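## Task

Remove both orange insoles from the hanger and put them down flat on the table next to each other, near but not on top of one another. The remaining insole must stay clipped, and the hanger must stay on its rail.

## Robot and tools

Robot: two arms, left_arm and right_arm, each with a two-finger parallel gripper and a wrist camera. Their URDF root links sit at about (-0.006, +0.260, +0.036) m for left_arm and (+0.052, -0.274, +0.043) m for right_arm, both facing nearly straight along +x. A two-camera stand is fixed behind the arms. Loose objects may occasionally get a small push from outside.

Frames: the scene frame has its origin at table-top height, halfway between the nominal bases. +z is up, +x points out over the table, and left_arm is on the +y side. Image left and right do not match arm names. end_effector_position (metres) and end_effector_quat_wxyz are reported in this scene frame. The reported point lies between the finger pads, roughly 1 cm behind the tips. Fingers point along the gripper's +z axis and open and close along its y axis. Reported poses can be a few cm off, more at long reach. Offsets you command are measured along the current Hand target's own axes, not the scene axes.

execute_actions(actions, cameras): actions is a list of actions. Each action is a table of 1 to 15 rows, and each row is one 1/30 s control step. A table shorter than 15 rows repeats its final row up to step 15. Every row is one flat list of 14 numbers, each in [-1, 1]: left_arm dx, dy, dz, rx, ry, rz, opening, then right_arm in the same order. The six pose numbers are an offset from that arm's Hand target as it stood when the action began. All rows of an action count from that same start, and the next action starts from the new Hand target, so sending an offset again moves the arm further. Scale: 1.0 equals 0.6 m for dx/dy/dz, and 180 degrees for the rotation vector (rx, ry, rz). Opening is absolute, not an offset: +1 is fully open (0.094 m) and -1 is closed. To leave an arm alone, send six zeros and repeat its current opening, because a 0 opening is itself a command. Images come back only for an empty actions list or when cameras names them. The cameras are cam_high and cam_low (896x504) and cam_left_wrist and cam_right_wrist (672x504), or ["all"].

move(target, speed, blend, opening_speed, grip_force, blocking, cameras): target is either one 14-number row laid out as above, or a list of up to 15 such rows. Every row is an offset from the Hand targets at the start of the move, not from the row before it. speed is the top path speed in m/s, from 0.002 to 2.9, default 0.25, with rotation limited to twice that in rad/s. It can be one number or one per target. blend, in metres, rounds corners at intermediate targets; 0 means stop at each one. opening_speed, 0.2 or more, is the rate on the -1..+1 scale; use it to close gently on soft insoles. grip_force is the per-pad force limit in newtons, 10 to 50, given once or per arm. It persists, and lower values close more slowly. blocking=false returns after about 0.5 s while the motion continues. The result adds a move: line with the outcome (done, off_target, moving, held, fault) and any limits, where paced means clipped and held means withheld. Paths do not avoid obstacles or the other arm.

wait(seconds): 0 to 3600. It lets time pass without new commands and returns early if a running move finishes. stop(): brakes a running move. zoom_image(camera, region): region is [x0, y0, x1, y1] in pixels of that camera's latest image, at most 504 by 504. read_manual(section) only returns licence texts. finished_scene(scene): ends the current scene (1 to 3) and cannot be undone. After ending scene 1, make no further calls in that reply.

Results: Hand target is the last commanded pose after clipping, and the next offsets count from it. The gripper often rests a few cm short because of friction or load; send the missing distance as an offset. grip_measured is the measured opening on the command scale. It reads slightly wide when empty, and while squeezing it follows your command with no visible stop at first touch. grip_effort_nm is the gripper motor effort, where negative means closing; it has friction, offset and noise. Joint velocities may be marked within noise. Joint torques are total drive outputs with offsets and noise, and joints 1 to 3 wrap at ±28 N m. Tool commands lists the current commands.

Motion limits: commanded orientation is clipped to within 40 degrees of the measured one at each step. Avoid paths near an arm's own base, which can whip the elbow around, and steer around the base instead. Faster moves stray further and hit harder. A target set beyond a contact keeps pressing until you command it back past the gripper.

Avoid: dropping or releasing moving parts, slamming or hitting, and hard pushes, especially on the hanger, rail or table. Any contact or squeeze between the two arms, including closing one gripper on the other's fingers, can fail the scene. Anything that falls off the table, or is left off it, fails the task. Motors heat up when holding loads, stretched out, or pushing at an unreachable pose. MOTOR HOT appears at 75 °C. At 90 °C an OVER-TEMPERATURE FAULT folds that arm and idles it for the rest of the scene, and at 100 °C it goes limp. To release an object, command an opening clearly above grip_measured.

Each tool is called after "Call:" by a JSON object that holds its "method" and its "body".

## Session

Call:
{"method": "execute_actions", "body": {"actions": [], "cameras": ["all"]}}

Scene clock: 0.00 s.
left_arm: end_effector_position=(+0.1736, +0.0269, +0.1053) grip_measured=+1.000 grip_effort_nm=n/a end_effector_quat_wxyz=(+0.359, -0.131, +0.923, +0.052) | right_arm: end_effector_position=(+0.2906, -0.3092, +0.1659) grip_measured=+1.000 grip_effort_nm=n/a end_effector_quat_wxyz=(+0.371, -0.044, +0.927, -0.025)
Joint positions: left_arm=[-1.351 1.686 1 -0.937 -0.741 -1.646 0.094] | right_arm=[-0.268 0.705 0.525 -0.647 -0.183 -0.31 0.094]
Joint velocities: within noise
Joint torques (N m): no reading
Motor temperatures (°C): left_arm=[24 24 33 23 19 22 22] | right_arm=[23 25 32 28 22 22 25]
Heat: left arm: 33 °C; right arm: 32 °C.
Hand target: left_arm +0.1759, +0.0265, +0.1098; +0.367, -0.131, +0.920, +0.050 | right_arm +0.2928, -0.3088, +0.1722; +0.380, -0.045, +0.924, -0.025
Tool commands: left_gripper/opening=+1.0 right_gripper/opening=+1.0
camera_calibration:
cam_left_wrist: T_world_to_cam=[[0.31268, -0.94908, -0.03843, -0.01633], [-0.9349, -0.30035, -0.18907, 0.23868], [0.1679, 0.09504, -0.98121, 0.17577]] pos_world=[0.19873, 0.03949, 0.21697]
cam_right_wrist: T_world_to_cam=[[0.10385, -0.99172, 0.07549, -0.34289], [-0.97277, -0.11709, -0.20001, 0.32492], [0.20719, -0.05266, -0.97688, 0.19434]] pos_world=[0.31142, -0.29178, 0.28071]

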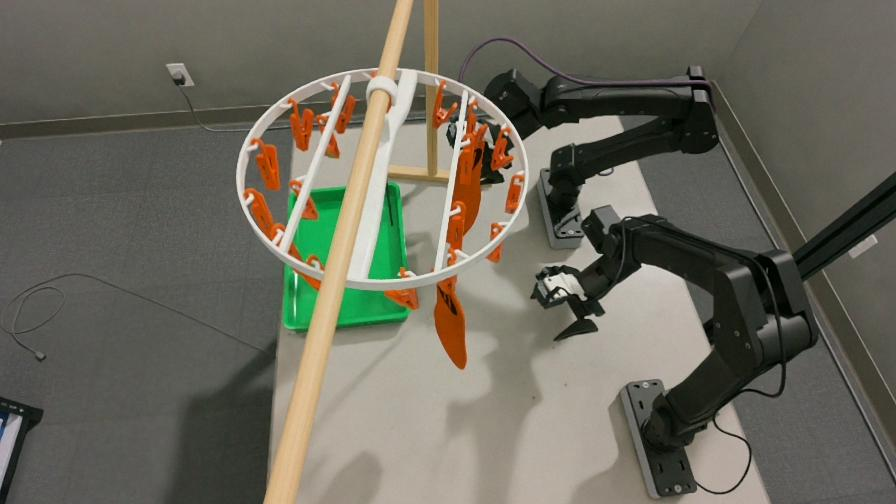

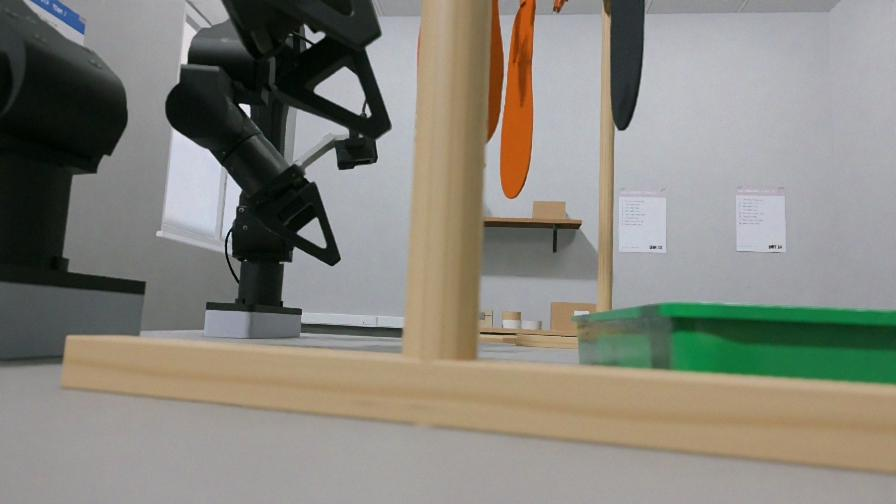

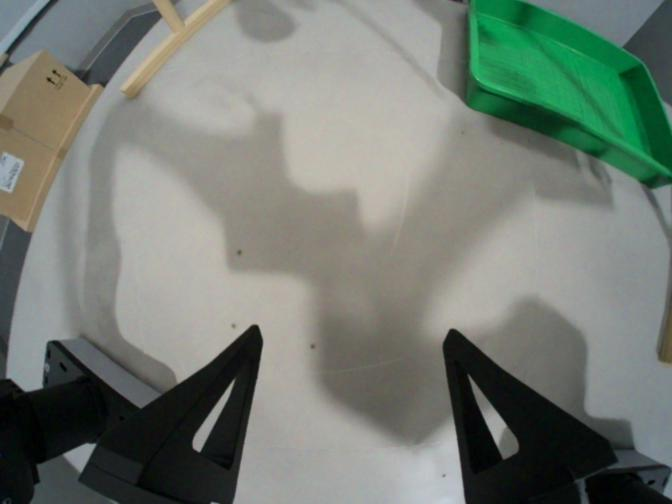

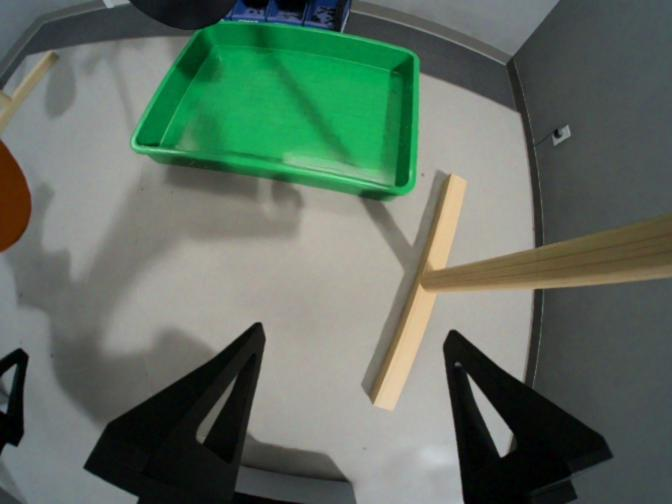

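Call:
{"method": "zoom_image", "body": {"camera": "cam_high", "region": [400, 90, 560, 250]}}

Call:
{"method": "zoom_image", "body": {"camera": "cam_high", "region": [390, 240, 530, 380]}}

Call:
{"method": "zoom_image", "body": {"camera": "cam_low", "region": [390, 0, 610, 220]}}

Scaled by 3.150 from the camera's image (finer frame: 1280x720).

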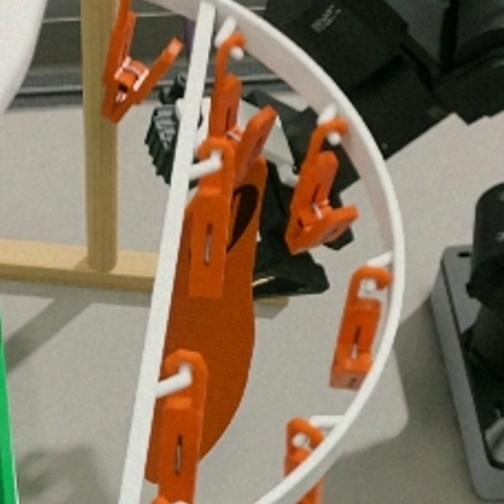

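Scaled by 3.600 from the camera's image (finer frame: 1280x720).

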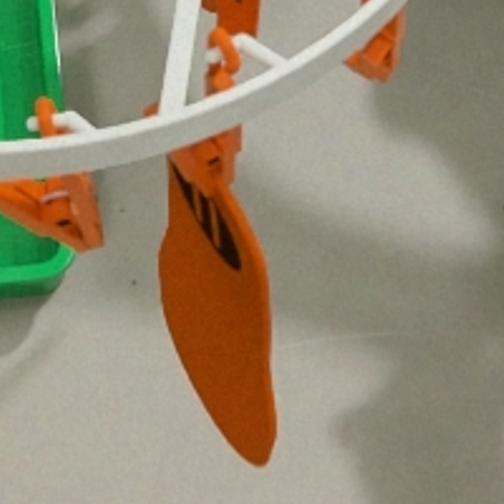

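Scaled by 2.291 from the camera's image (finer frame: 1280x720).

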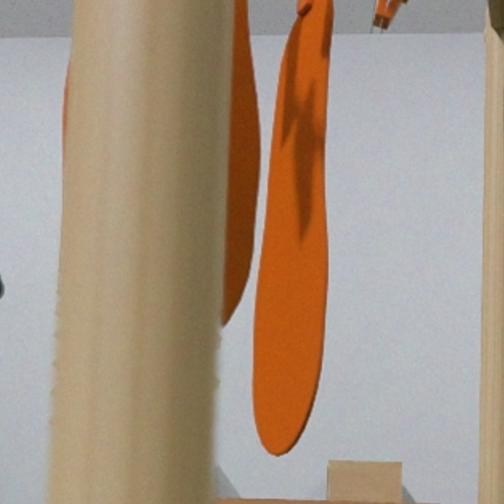

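Call:
{"method": "move", "body": {"target": [-0.3916, 0.1691, 0.0316, 0.4131, -0.2144, 0.1788, 0.2, -0.0721, 0.1816, -0.1371, -0.2164, -0.1177, -0.1228, 0.2], "speed": 0.5, "grip_force": [30, 30], "cameras": ["all"]}}

Scene clock: 27.13 s.
left_arm: end_effector_position=(+0.3254, +0.1786, +0.2624) grip_measured=+0.203 grip_effort_nm=-0.14 end_effector_quat_wxyz=(+0.610, +0.371, +0.601, -0.359) | right_arm: end_effector_position=(+0.2595, -0.1993, +0.2381) grip_measured=+0.202 grip_effort_nm=-0.09 end_effector_quat_wxyz=(+0.482, -0.332, +0.782, +0.214)
Joint positions: left_arm=[0.297 1.459 0.554 0.913 1.388 0.014 0.057] | right_arm=[-0.41 0.71 0.643 -0.935 -1.015 -0.908 0.056]
Joint torques (N m): left_arm=[-0.87 -3.49 5.29 1.66 0.1 -0.04] | right_arm=[0.77 1.02 11.36 0.83 -0.76 -0.1]
Heat: left arm: 34 °C; right arm: 33 °C.
Hand target: left_arm +0.3238, +0.1757, +0.2572; +0.603, +0.369, +0.603, -0.370 | right_arm +0.2584, -0.1950, +0.2521; +0.491, -0.344, +0.770, +0.218
Off the commanded pose: left_arm 0.006 m, 2 deg | right_arm 0.015 m, 2 deg.
grip_force (N): 30, 30
move: off_target (right_arm); limits=paced
cam_left_wrist: T_world_to_cam=[[-0.85892, -0.51171, -0.02013, 0.38458], [-0.25283, 0.45793, -0.85228, 0.2726], [0.44534, -0.72695, -0.5227, 0.22636]] pos_world=[0.29844, 0.23651, 0.35839]
cam_right_wrist: T_world_to_cam=[[0.75213, -0.659, -0.0048, -0.31898], [-0.56133, -0.6368, -0.52858, 0.18985], [0.34528, 0.40025, -0.84887, 0.30101]] pos_world=[0.24255, -0.2098, 0.35434]

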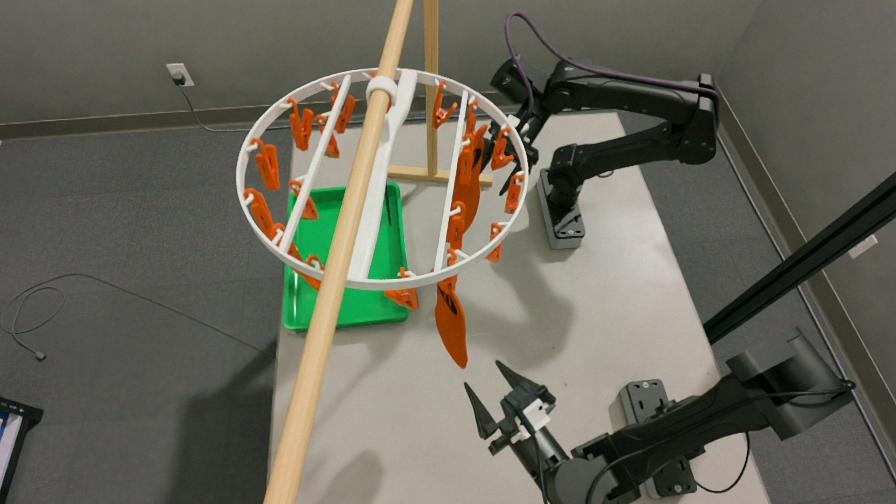

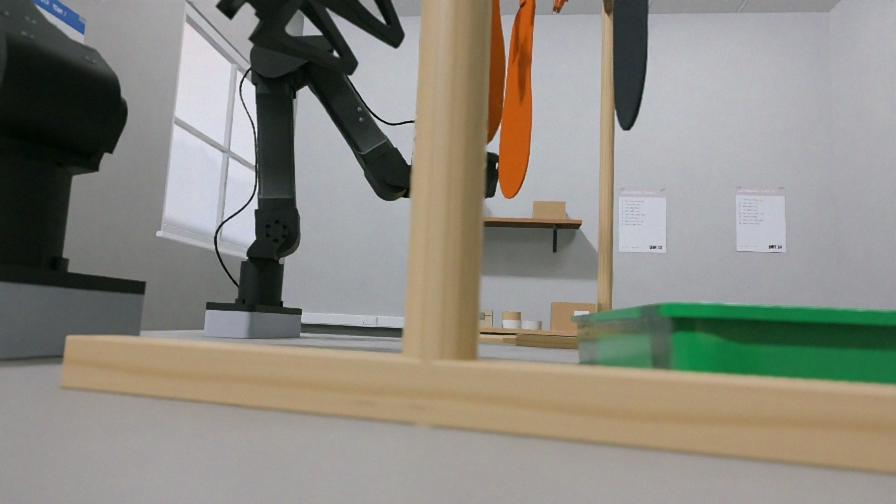

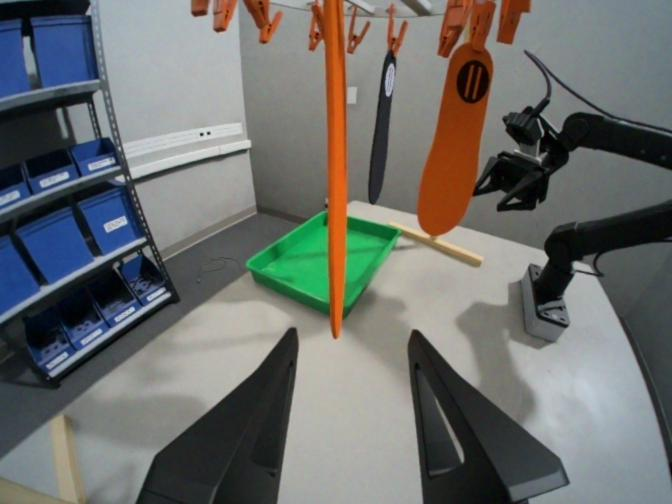

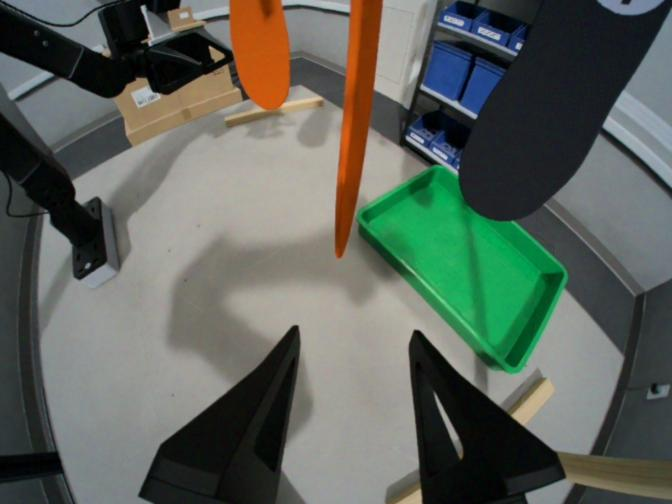

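Call:
{"method": "zoom_image", "body": {"camera": "cam_right_wrist", "region": [250, 0, 450, 280]}}

Call:
{"method": "zoom_image", "body": {"camera": "cam_left_wrist", "region": [260, 100, 420, 350]}}

Scaled by 1.800 from the camera's image (finer frame: 960x720).

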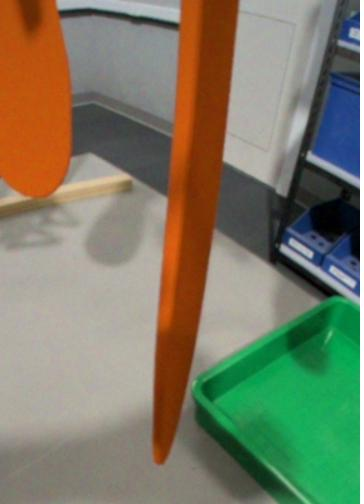

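Scaled by 2.016 from the camera's image (finer frame: 960x720).

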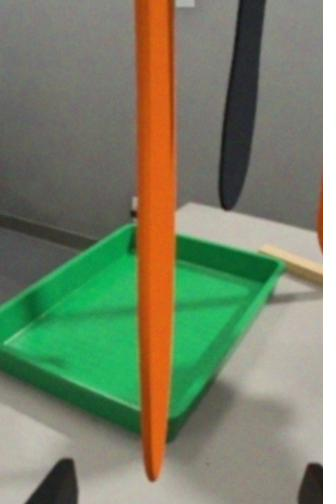

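Call:
{"method": "move", "body": {"target": [[0.0153, 0.0181, 0.0964, 0, 0, 0, -0.3, -0.039, 0.0071, 0.0997, 0, 0, 0, -0.3], [0.0153, 0.0181, 0.0964, 0, 0, 0, -1, -0.039, 0.0071, 0.0997, 0, 0, 0, -1]], "speed": 0.15, "cameras": ["cam_high", "cam_left_wrist", "cam_right_wrist"]}}

Scene clock: 41.73 s.
left_arm: end_effector_position=(+0.3542, +0.1304, +0.2449) grip_measured=-0.919 grip_effort_nm=-0.63 end_effector_quat_wxyz=(+0.601, +0.368, +0.606, -0.370) | right_arm: end_effector_position=(+0.3003, -0.1464, +0.2511) grip_measured=-0.943 grip_effort_nm=-0.65 end_effector_quat_wxyz=(+0.490, -0.345, +0.771, +0.214)
Joint positions: left_arm=[0.102 1.592 0.599 0.981 1.207 0.004 0.004] | right_arm=[0.064 0.76 0.614 -0.443 -0.694 -0.413 0.003]
Joint torques (N m): left_arm=[-0.57 -4.41 7.47 1.76 -0.02 -0.07] | right_arm=[0.79 -1.07 6.68 1.64 -0.25 0.12]
Heat: left arm: 35 °C; right arm: 33 °C.
Hand target: left_arm +0.3598, +0.1291, +0.2480; +0.603, +0.369, +0.603, -0.369 | right_arm +0.2980, -0.1444, +0.2479; +0.491, -0.344, +0.770, +0.218
Off the commanded pose: left_arm 0.007 m, 0 deg | right_arm 0.004 m, 1 deg.
grip_force (N): 30, 30
move: done
cam_left_wrist: T_world_to_cam=[[-0.86587, -0.50021, 0.00802, 0.37842], [-0.27036, 0.45439, -0.84878, 0.29278], [0.42092, -0.7371, -0.52868, 0.18068]] pos_world=[0.33076, 0.18942, 0.341]
cam_right_wrist: T_world_to_cam=[[0.76722, -0.64111, 0.01863, -0.32251], [-0.53029, -0.65041, -0.54384, 0.24585], [0.36078, 0.40736, -0.83898, 0.27067]] pos_world=[0.28015, -0.15712, 0.3668]

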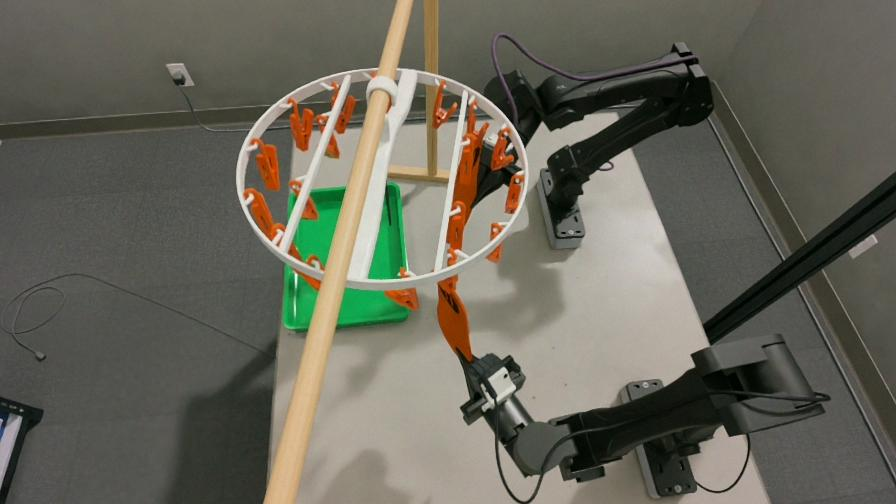

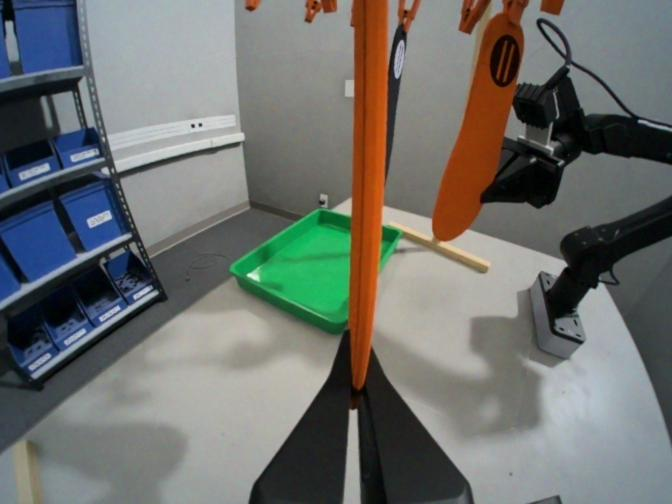

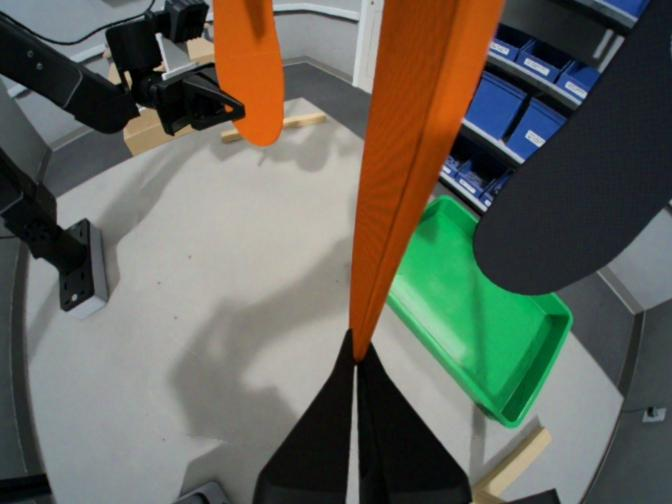

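Call:
{"method": "move", "body": {"target": [[0.1583, 0.0079, -0.0521, 0, 0, 0, -1, 0, 0, 0, 0, 0, 0, -1], [0.1583, 0.0079, -0.0521, 0, 0, 0, -1, 0.1614, 0.0068, 0.0561, 0, 0, 0, -1]], "speed": [0.12, 0.12], "blend": [0.01, 0], "cameras": ["cam_high", "cam_low", "cam_left_wrist", "cam_right_wrist"]}}

Scene clock: 49.40 s.
left_arm: end_effector_position=(+0.3510, +0.1578, +0.1588) grip_measured=-0.919 grip_effort_nm=-0.65 end_effector_quat_wxyz=(+0.609, +0.374, +0.598, -0.363) | right_arm: end_effector_position=(+0.2897, -0.1486, +0.1507) grip_measured=-0.943 grip_effort_nm=-0.66 end_effector_quat_wxyz=(+0.490, -0.342, +0.771, +0.219)
Joint positions: left_arm=[0.2 1.995 0.515 1.497 1.304 0.005 0.004] | right_arm=[0.044 0.769 0.212 -0.04 -0.717 -0.418 0.003]
Joint torques (N m): left_arm=[0.43 -5.41 3.21 1.79 0.11 -0.01] | right_arm=[-0.61 0.1 6.46 1.65 -0.32 -0.08]
Heat: left arm: 35 °C; right arm: 33 °C.
Hand target: left_arm +0.3499, +0.1590, +0.1530; +0.603, +0.369, +0.603, -0.370 | right_arm +0.2881, -0.1496, +0.1459; +0.491, -0.344, +0.770, +0.218
Off the commanded pose: left_arm 0.006 m, 1 deg | right_arm 0.005 m, 0 deg.
grip_force (N): 30, 30
move: done
cam_left_wrist: T_world_to_cam=[[-0.8651, -0.50121, -0.01958, 0.39425], [-0.24635, 0.45856, -0.85384, 0.19807], [0.43693, -0.73383, -0.52017, 0.14928]] pos_world=[0.32464, 0.21632, 0.25449]
cam_right_wrist: T_world_to_cam=[[0.76795, -0.64044, 0.00923, -0.3126], [-0.53207, -0.64588, -0.54749, 0.18591], [0.3566, 0.41553, -0.83676, 0.19327]] pos_world=[0.27006, -0.16043, 0.26639]

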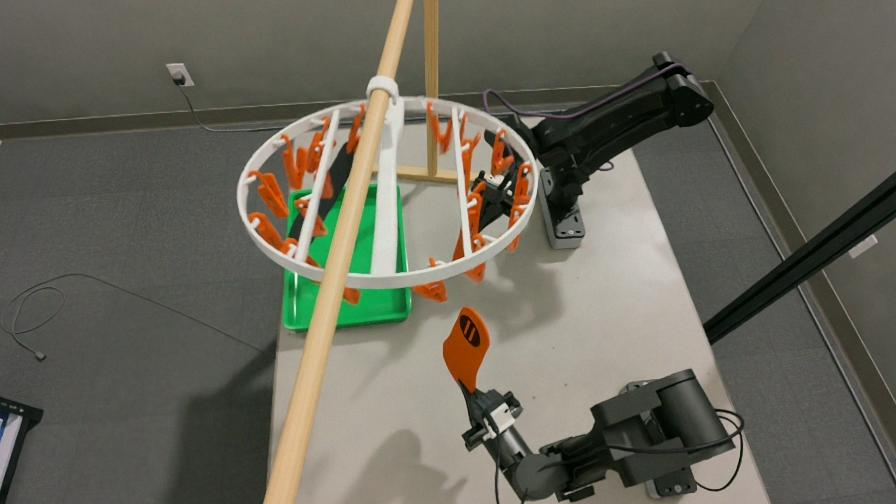

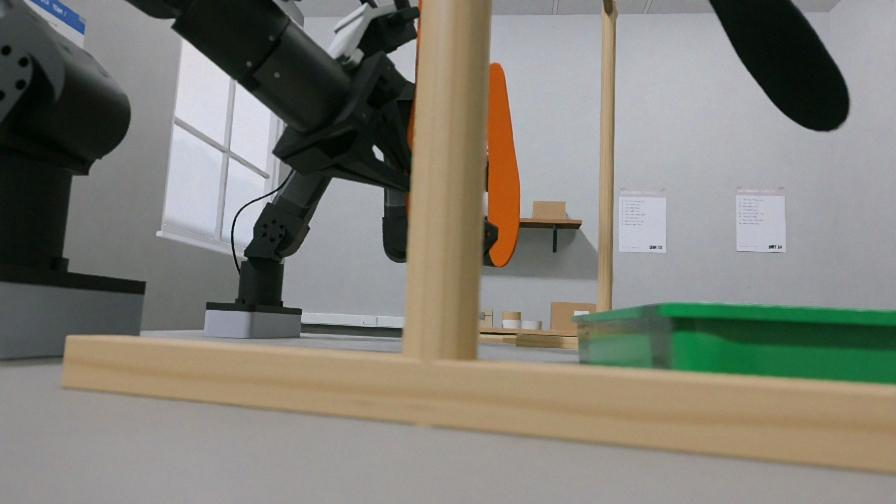

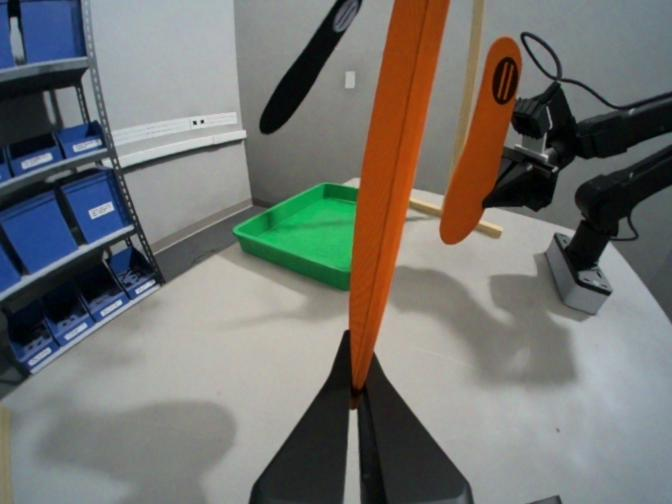

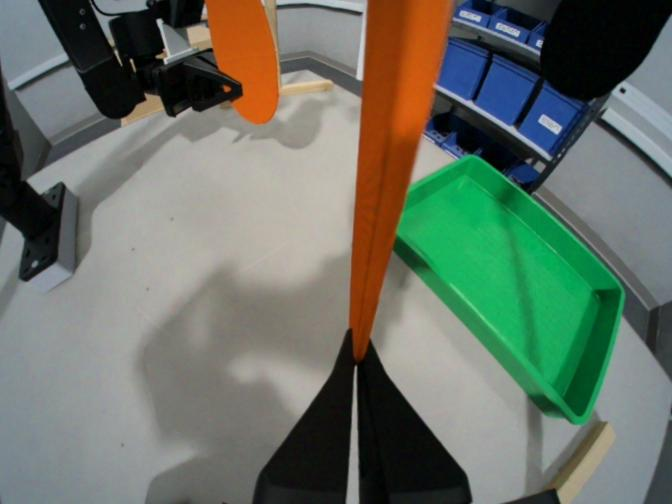

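Call:
{"method": "move", "body": {"target": [[-0.1033, -0.1175, -0.1178, -0.1278, 0, 0, -1, -0.0328, 0.1583, 0.0739, 0.0867, -0.0359, 0.2905, -1], [-0.1033, -0.1175, -0.1178, -0.1278, 0, 0, -1, -0.0153, 0.1874, 0.2140, 0.0924, -0.0941, 0.5532, -1], [-0.1033, -0.1175, -0.1178, -0.1278, 0, 0, -1, 0.0109, 0.1496, 0.2761, 0.0924, -0.0941, 0.5532, -1], [-0.1033, -0.1175, -0.1178, -0.1278, 0, 0, -1, 0.0834, 0.1496, 0.3099, 0.0924, -0.0941, 0.5532, -0.45], [-0.1033, -0.1175, -0.1178, -0.1278, 0, 0, -1, 0.1162, 0.1887, 0.2236, 0.0924, -0.0941, 0.5532, -0.45]], "speed": [0.45, 0.5, 0.4, 0.15, 0.3], "blend": [0.04, 0.04, 0.015, 0, 0], "opening_speed": 0.8, "cameras": ["cam_high"]}}

Scene clock: 70.87 s.
left_arm: end_effector_position=(+0.2525, +0.1904, +0.2073) grip_measured=-0.919 grip_effort_nm=-0.65 end_effector_quat_wxyz=(+0.659, +0.234, +0.671, -0.248) | right_arm: end_effector_position=(+0.2665, -0.0014, +0.0232) grip_measured=-0.452 grip_effort_nm=0.10 end_effector_quat_wxyz=(+0.278, +0.457, +0.709, +0.459)
Joint positions: left_arm=[0.354 0.91 0.018 0.874 1.057 -0.009 0.004] | right_arm=[1.262 2.092 0.291 1.214 0.701 2.003 0.026]
Joint torques (N m): left_arm=[-0.62 -1.31 7.76 1.76 0.01 0.07] | right_arm=[0.7 -8.59 0.87 1.34 0.47 0.05]
Motor temperatures (°C): left_arm=[24 25 34 26 19 22 22] | right_arm=[23 25 32 33 22 22 25]
Heat: left arm: 34 °C; right arm: 33 °C.
Hand target: left_arm +0.2550, +0.1901, +0.2149; +0.665, +0.242, +0.664, -0.242 | right_arm +0.2655, -0.0055, +0.0259; +0.285, +0.459, +0.708, +0.456
Off the commanded pose: left_arm 0.008 m, 1 deg | right_arm 0.005 m, 1 deg.
grip_force (N): 30, 30
move: done; blend cut to 0.0232 m at target 2

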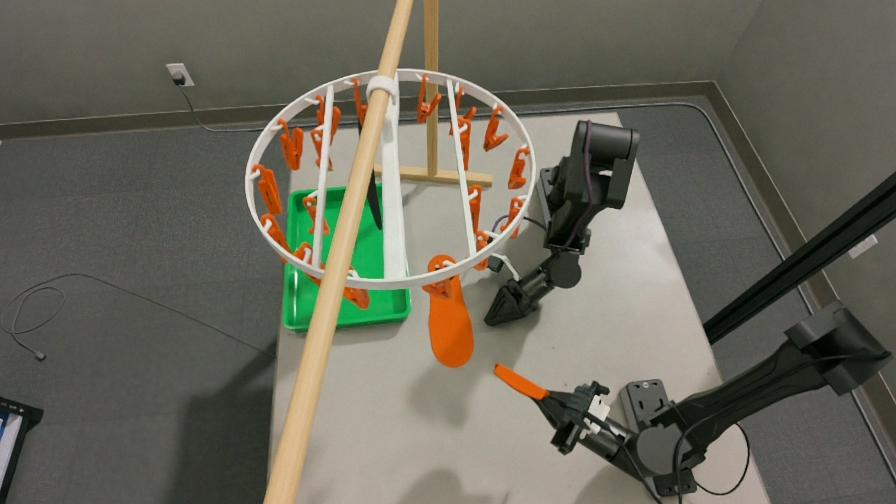

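Call:
{"method": "move", "body": {"target": [[0, 0, 0, 0, 0, 0, -1, -0.0937, 0.3396, -0.1591, 0.0127, -0.0492, -0.1484, -0.45], [0.0082, -0.1107, 0.1147, -0.0788, 0.1058, 0.2349, -1, -0.4982, 0.3589, -0.2513, 0.0957, -0.0973, -0.4399, -0.45], [0.2648, -0.2500, 0.1380, -0.0654, 0.2693, 0.4227, -1, -0.4982, 0.3589, -0.2513, 0.0957, -0.0973, -0.4399, -0.45]], "speed": [0.5, 0.55, 0.45], "blend": [0.04, 0.03, 0], "cameras": ["cam_high"]}}

Call:
{"method": "zoom_image", "body": {"camera": "cam_high", "region": [400, 230, 560, 390]}}

Scene clock: 81.23 s.
left_arm: end_effector_position=(+0.2208, +0.0246, +0.0548) grip_measured=-0.919 grip_effort_nm=-0.66 end_effector_quat_wxyz=(+0.377, +0.603, +0.595, +0.374) | right_arm: end_effector_position=(+0.3488, -0.2990, +0.2636) grip_measured=-0.452 grip_effort_nm=0.09 end_effector_quat_wxyz=(+0.526, +0.005, +0.851, +0.002)
Joint positions: left_arm=[-1.312 1.8 0.519 0.224 -1.048 0.581 0.004] | right_arm=[-0.168 0.739 0.644 -0.375 -0.165 -0.074 0.026]
Joint torques (N m): left_arm=[-0.35 -4.57 5.33 1.19 -0.51 -0.12] | right_arm=[-0.65 -0.09 12.64 1.58 -0.15 -0.09]
Heat: left arm: 34 °C; right arm: 33 °C.
Hand target: left_arm +0.2220, +0.0217, +0.0563; +0.380, +0.596, +0.597, +0.380 | right_arm +0.3502, -0.2997, +0.2804; +0.538, -0.001, +0.843, +0.000
Off the commanded pose: left_arm 0.003 m, 1 deg | right_arm 0.017 m, 2 deg.
grip_force (N): 30, 30
move: off_target (right_arm); limits=paced

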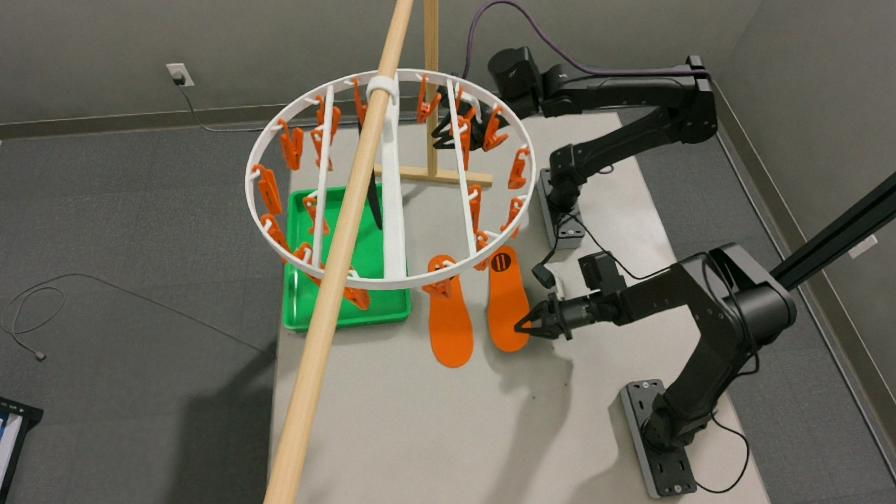

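Scaled by 3.150 from the camera's image (finer frame: 1280x720).

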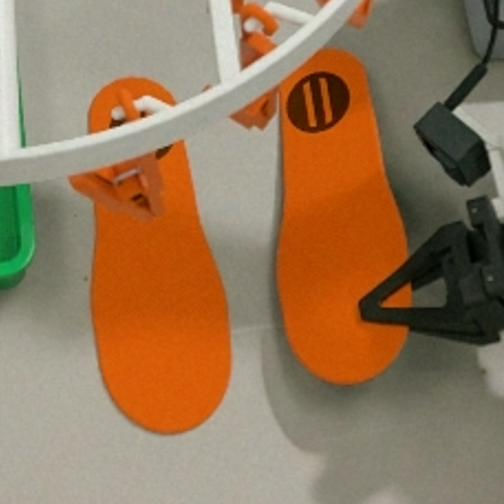

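Call:
{"method": "move", "body": {"target": [[0, 0.0204, 0.0438, 0, 0, 0, -1, 0, 0, 0, 0, 0, 0, -0.45], [0, -0.0314, 0.0680, 0, 0, 0, -0.45, 0, 0, 0, 0, 0, 0, -0.45], [0, -0.0676, -0.0255, 0, 0, 0, -0.45, 0, 0, 0, 0, 0, 0, -0.45]], "speed": [0.2, 0.15, 0.3], "blend": [0.008, 0, 0], "opening_speed": 0.8, "cameras": ["cam_high"]}}

Call:
{"method": "zoom_image", "body": {"camera": "cam_high", "region": [400, 230, 560, 390]}}

Scene clock: 90.93 s.
left_arm: end_effector_position=(+0.1916, +0.0262, +0.0202) grip_measured=-0.453 grip_effort_nm=0.15 end_effector_quat_wxyz=(+0.372, +0.602, +0.593, +0.383) | right_arm: end_effector_position=(+0.3488, -0.2990, +0.2636) grip_measured=-0.452 grip_effort_nm=0.09 end_effector_quat_wxyz=(+0.526, +0.005, +0.851, +0.002)
Joint positions: left_arm=[-1.435 1.967 0.547 0.128 -1.108 0.331 0.026] | right_arm=[-0.168 0.739 0.644 -0.375 -0.165 -0.074 0.026]
Joint torques (N m): left_arm=[-0.49 -7.5 3.73 0.69 -0.42 -0.13] | right_arm=[-0.66 -0.09 12.63 1.59 -0.15 -0.1]
Heat: left arm: 34 °C; right arm: 33 °C.
Hand target: left_arm +0.1910, +0.0218, +0.0258; +0.380, +0.596, +0.597, +0.380 | right_arm +0.3502, -0.2997, +0.2804; +0.538, -0.001, +0.843, +0.000
Off the commanded pose: left_arm 0.007 m, 1 deg | right_arm 0.017 m, 2 deg.
grip_force (N): 30, 30
move: done

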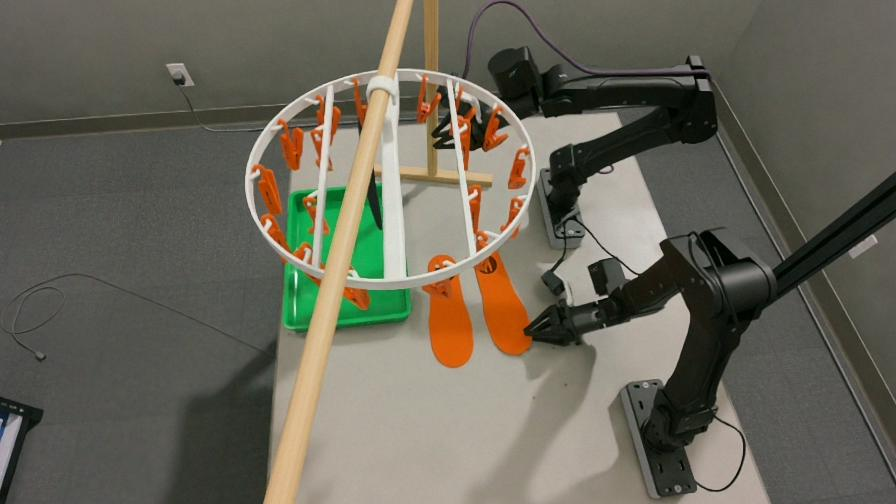

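Scaled by 3.150 from the camera's image (finer frame: 1280x720).

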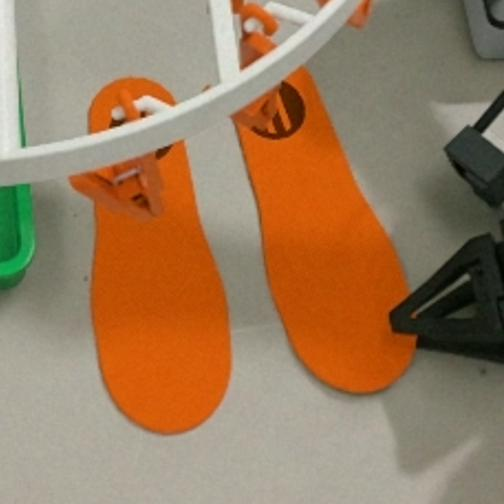

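Call:
{"method": "move", "body": {"target": [[0, -0.0404, -0.1025, 0, 0, 0, -0.45, 0, 0, 0, 0, 0, 0, -0.45], [-0.1197, 0.0454, -0.0966, 0.2808, 0.2808, -0.4408, -0.45, 0, 0, 0, 0, 0, 0, -0.45]], "speed": [0.9, 0.6], "blend": [0.02, 0], "cameras": ["cam_high"]}}

Call:
{"method": "zoom_image", "body": {"camera": "cam_high", "region": [400, 230, 560, 390]}}

Scene clock: 107.40 s.
left_arm: end_effector_position=(+0.1470, -0.0483, +0.0764) grip_measured=-0.453 grip_effort_nm=0.14 end_effector_quat_wxyz=(+0.002, +0.006, +1.000, -0.004) | right_arm: end_effector_position=(+0.3488, -0.2990, +0.2636) grip_measured=-0.452 grip_effort_nm=0.09 end_effector_quat_wxyz=(+0.526, +0.005, +0.851, +0.002)
Joint positions: left_arm=[-1.119 1.887 1.329 -1.004 0 -1.101 0.026] | right_arm=[-0.168 0.739 0.644 -0.375 -0.165 -0.074 0.026]
Joint torques (N m): left_arm=[0.35 -6.56 7.31 0.34 0.08 -0.09] | right_arm=[-0.66 -0.09 12.64 1.59 -0.15 -0.09]
Heat: left arm: 34 °C; right arm: 33 °C.
Hand target: left_arm +0.1500, -0.0500, +0.0751; +0.000, +0.000, +1.000, +0.000 | right_arm +0.3502, -0.2997, +0.2804; +0.538, -0.001, +0.843, +0.000
Off the commanded pose: left_arm 0.004 m, 1 deg | right_arm 0.017 m, 2 deg.
grip_force (N): 30, 30
move: done

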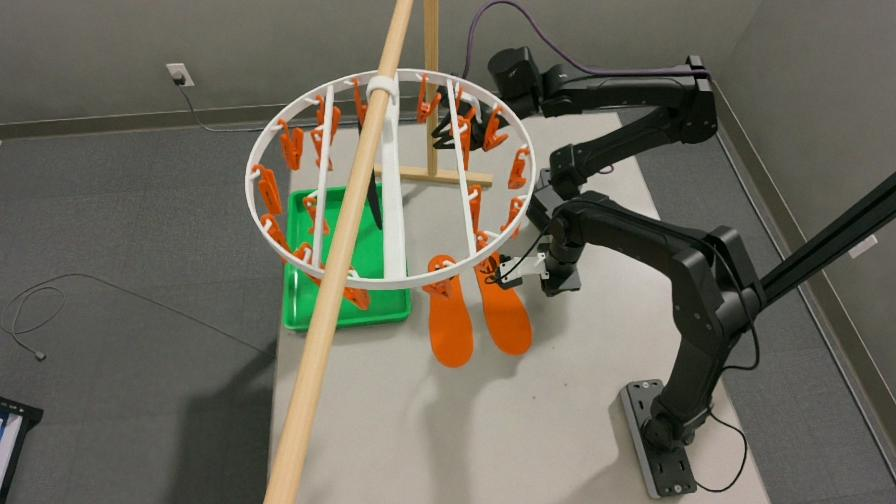

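Scaled by 3.150 from the camera's image (finer frame: 1280x720).

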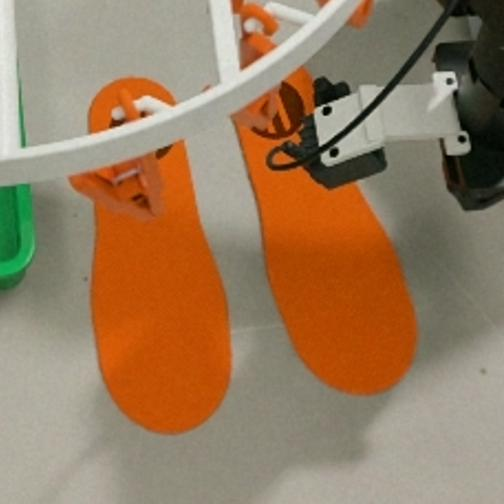

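Call:
{"method": "move", "body": {"target": [-0.025, -0.025, 0.1018, 0, 0, 0, -0.45, 0, 0, 0, 0, 0, 0, -0.45], "speed": 0.15}}

Scene clock: 111.97 s.
left_arm: end_effector_position=(+0.1636, -0.0681, +0.0226) grip_measured=-0.453 grip_effort_nm=0.14 end_effector_quat_wxyz=(+0.004, +0.001, +1.000, -0.008) | right_arm: end_effector_position=(+0.3488, -0.2990, +0.2636) grip_measured=-0.452 grip_effort_nm=0.09 end_effector_quat_wxyz=(+0.526, +0.005, +0.851, +0.002)
Joint positions: left_arm=[-1.102 2.046 1.326 -0.833 0.001 -1.094 0.026] | right_arm=[-0.168 0.739 0.644 -0.375 -0.165 -0.074 0.026]
Joint torques (N m): left_arm=[0.55 -7.32 5.23 0.53 0.05 0.06] | right_arm=[-0.66 -0.09 12.63 1.58 -0.16 -0.09]
Heat: left arm: 34 °C; right arm: 33 °C.
Hand target: left_arm +0.1650, -0.0651, +0.0140; +0.000, +0.000, +1.000, +0.000 | right_arm +0.3502, -0.2997, +0.2804; +0.538, -0.001, +0.843, +0.000
Off the commanded pose: left_arm 0.009 m, 1 deg | right_arm 0.017 m, 2 deg.
grip_force (N): 30, 30
move: done

Call:
{"method": "move", "body": {"target": [[0, 0, 0.0167, 0, 0, 0, -0.45, 0, 0, 0, 0, 0, 0, -0.45], [-0.0867, 0, 0.0150, 0, 0, 0, -0.45, 0, 0, 0, 0, 0, 0, -0.45]], "speed": [0.1, 0.1], "blend": [0.003, 0], "cameras": ["cam_high"]}}

Call:
{"method": "zoom_image", "body": {"camera": "cam_high", "region": [400, 230, 560, 390]}}

Scene clock: 113.90 s.
left_arm: end_effector_position=(+0.2113, -0.0691, +0.0158) grip_measured=-0.453 grip_effort_nm=0.14 end_effector_quat_wxyz=(-0.002, +0.001, +1.000, -0.016) | right_arm: end_effector_position=(+0.3488, -0.2990, +0.2636) grip_measured=-0.452 grip_effort_nm=0.09 end_effector_quat_wxyz=(+0.526, +0.005, +0.851, +0.002)
Joint positions: left_arm=[-0.986 2.138 1.441 -0.85 0.021 -0.977 0.026] | right_arm=[-0.168 0.739 0.644 -0.375 -0.165 -0.074 0.026]
Joint torques (N m): left_arm=[0.73 -6.99 6.56 0.48 -0.16 0.1] | right_arm=[-0.65 -0.09 12.64 1.58 -0.15 -0.09]
Heat: left arm: 34 °C; right arm: 34 °C.
Hand target: left_arm +0.2171, -0.0650, +0.0050; +0.000, +0.000, +1.000, +0.000 | right_arm +0.3502, -0.2997, +0.2804; +0.538, -0.001, +0.843, +0.000
Off the commanded pose: left_arm 0.013 m, 2 deg | right_arm 0.017 m, 2 deg.
grip_force (N): 30, 30
move: off_target (left_arm)

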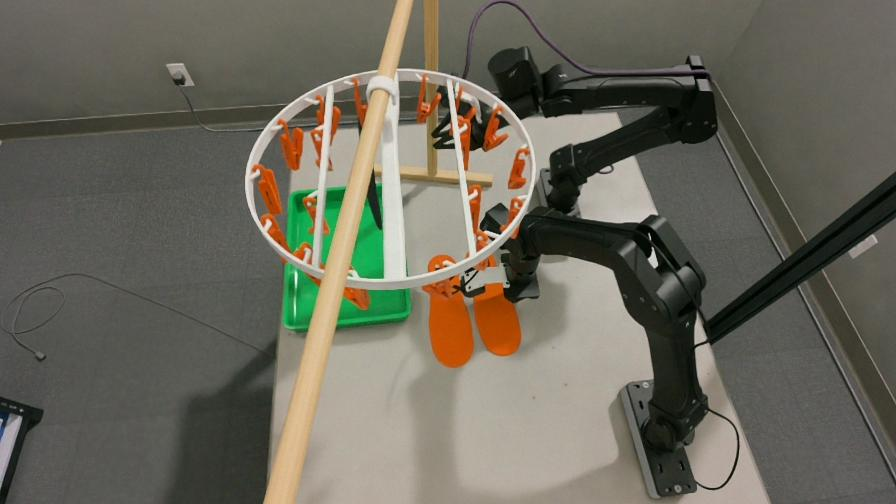

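Scaled by 3.150 from the camera's image (finer frame: 1280x720).

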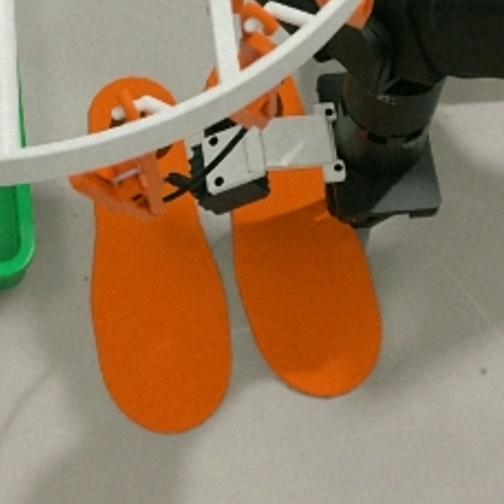

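Call:
{"method": "move", "body": {"target": [[0.0417, 0, -0.0083, 0, 0, 0, -0.45, 0, 0, 0, 0, 0, 0, -0.45], [0.06, 0, -0.1667, 0, 0, 0, -0.45, 0, 0, 0, 0, 0, 0, -0.45]], "speed": [0.2, 0.35], "blend": [0.01, 0], "cameras": ["cam_high", "cam_left_wrist"]}}

Call:
{"method": "zoom_image", "body": {"camera": "cam_high", "region": [400, 230, 560, 390]}}

Scene clock: 116.43 s.
left_arm: end_effector_position=(+0.1783, -0.0592, +0.0938) grip_measured=-0.453 grip_effort_nm=0.14 end_effector_quat_wxyz=(-0.011, +0.000, +1.000, +0.010) | right_arm: end_effector_position=(+0.3488, -0.2990, +0.2636) grip_measured=-0.452 grip_effort_nm=0.09 end_effector_quat_wxyz=(+0.526, +0.005, +0.851, +0.002)
Joint positions: left_arm=[-1.052 1.995 1.551 -1.155 0.009 -1.045 0.026] | right_arm=[-0.168 0.739 0.644 -0.375 -0.165 -0.074 0.026]
Joint torques (N m): left_arm=[-0.47 -10.07 7.98 0.14 0.01 -0.03] | right_arm=[-0.65 -0.1 12.63 1.58 -0.15 -0.1]
Heat: left arm: 34 °C; right arm: 34 °C.
Hand target: left_arm +0.1811, -0.0650, +0.1051; +0.000, +0.000, +1.000, +0.000 | right_arm +0.3502, -0.2997, +0.2804; +0.538, -0.001, +0.843, +0.000
Off the commanded pose: left_arm 0.013 m, 2 deg | right_arm 0.017 m, 2 deg.
grip_force (N): 30, 30
move: off_target (left_arm)
cam_left_wrist: T_world_to_cam=[[0.00005, -0.99742, -0.07179, -0.04387], [-0.83943, -0.03906, 0.54206, 0.1449], [-0.54347, 0.06023, -0.83727, 0.28329]] pos_world=[0.2756, -0.05516, 0.1555]

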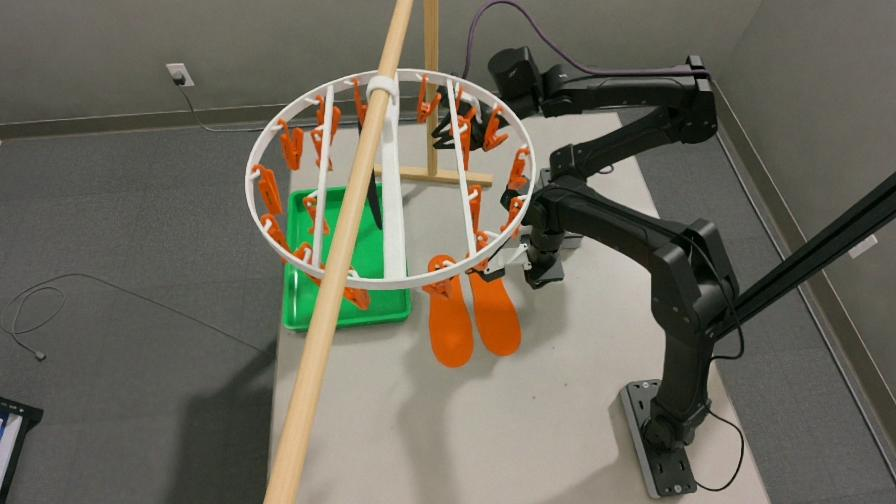

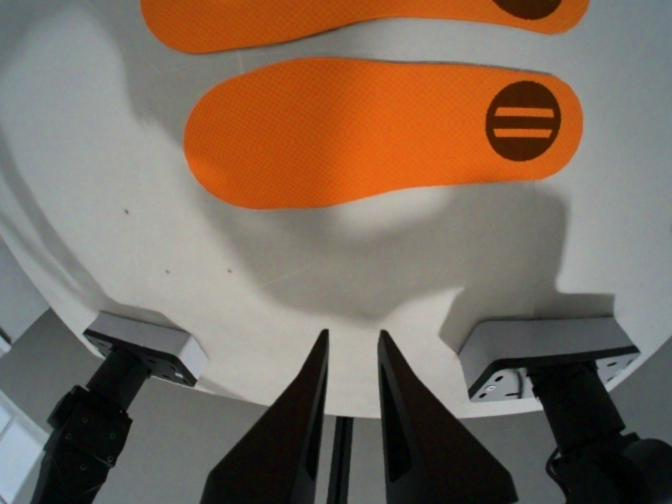

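Scaled by 3.150 from the camera's image (finer frame: 1280x720).

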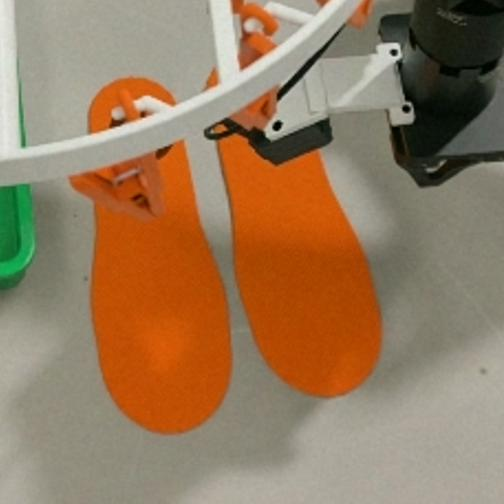

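Call:
{"method": "finished_scene", "body": {"scene": 3}}

The scene is finished: the task was done.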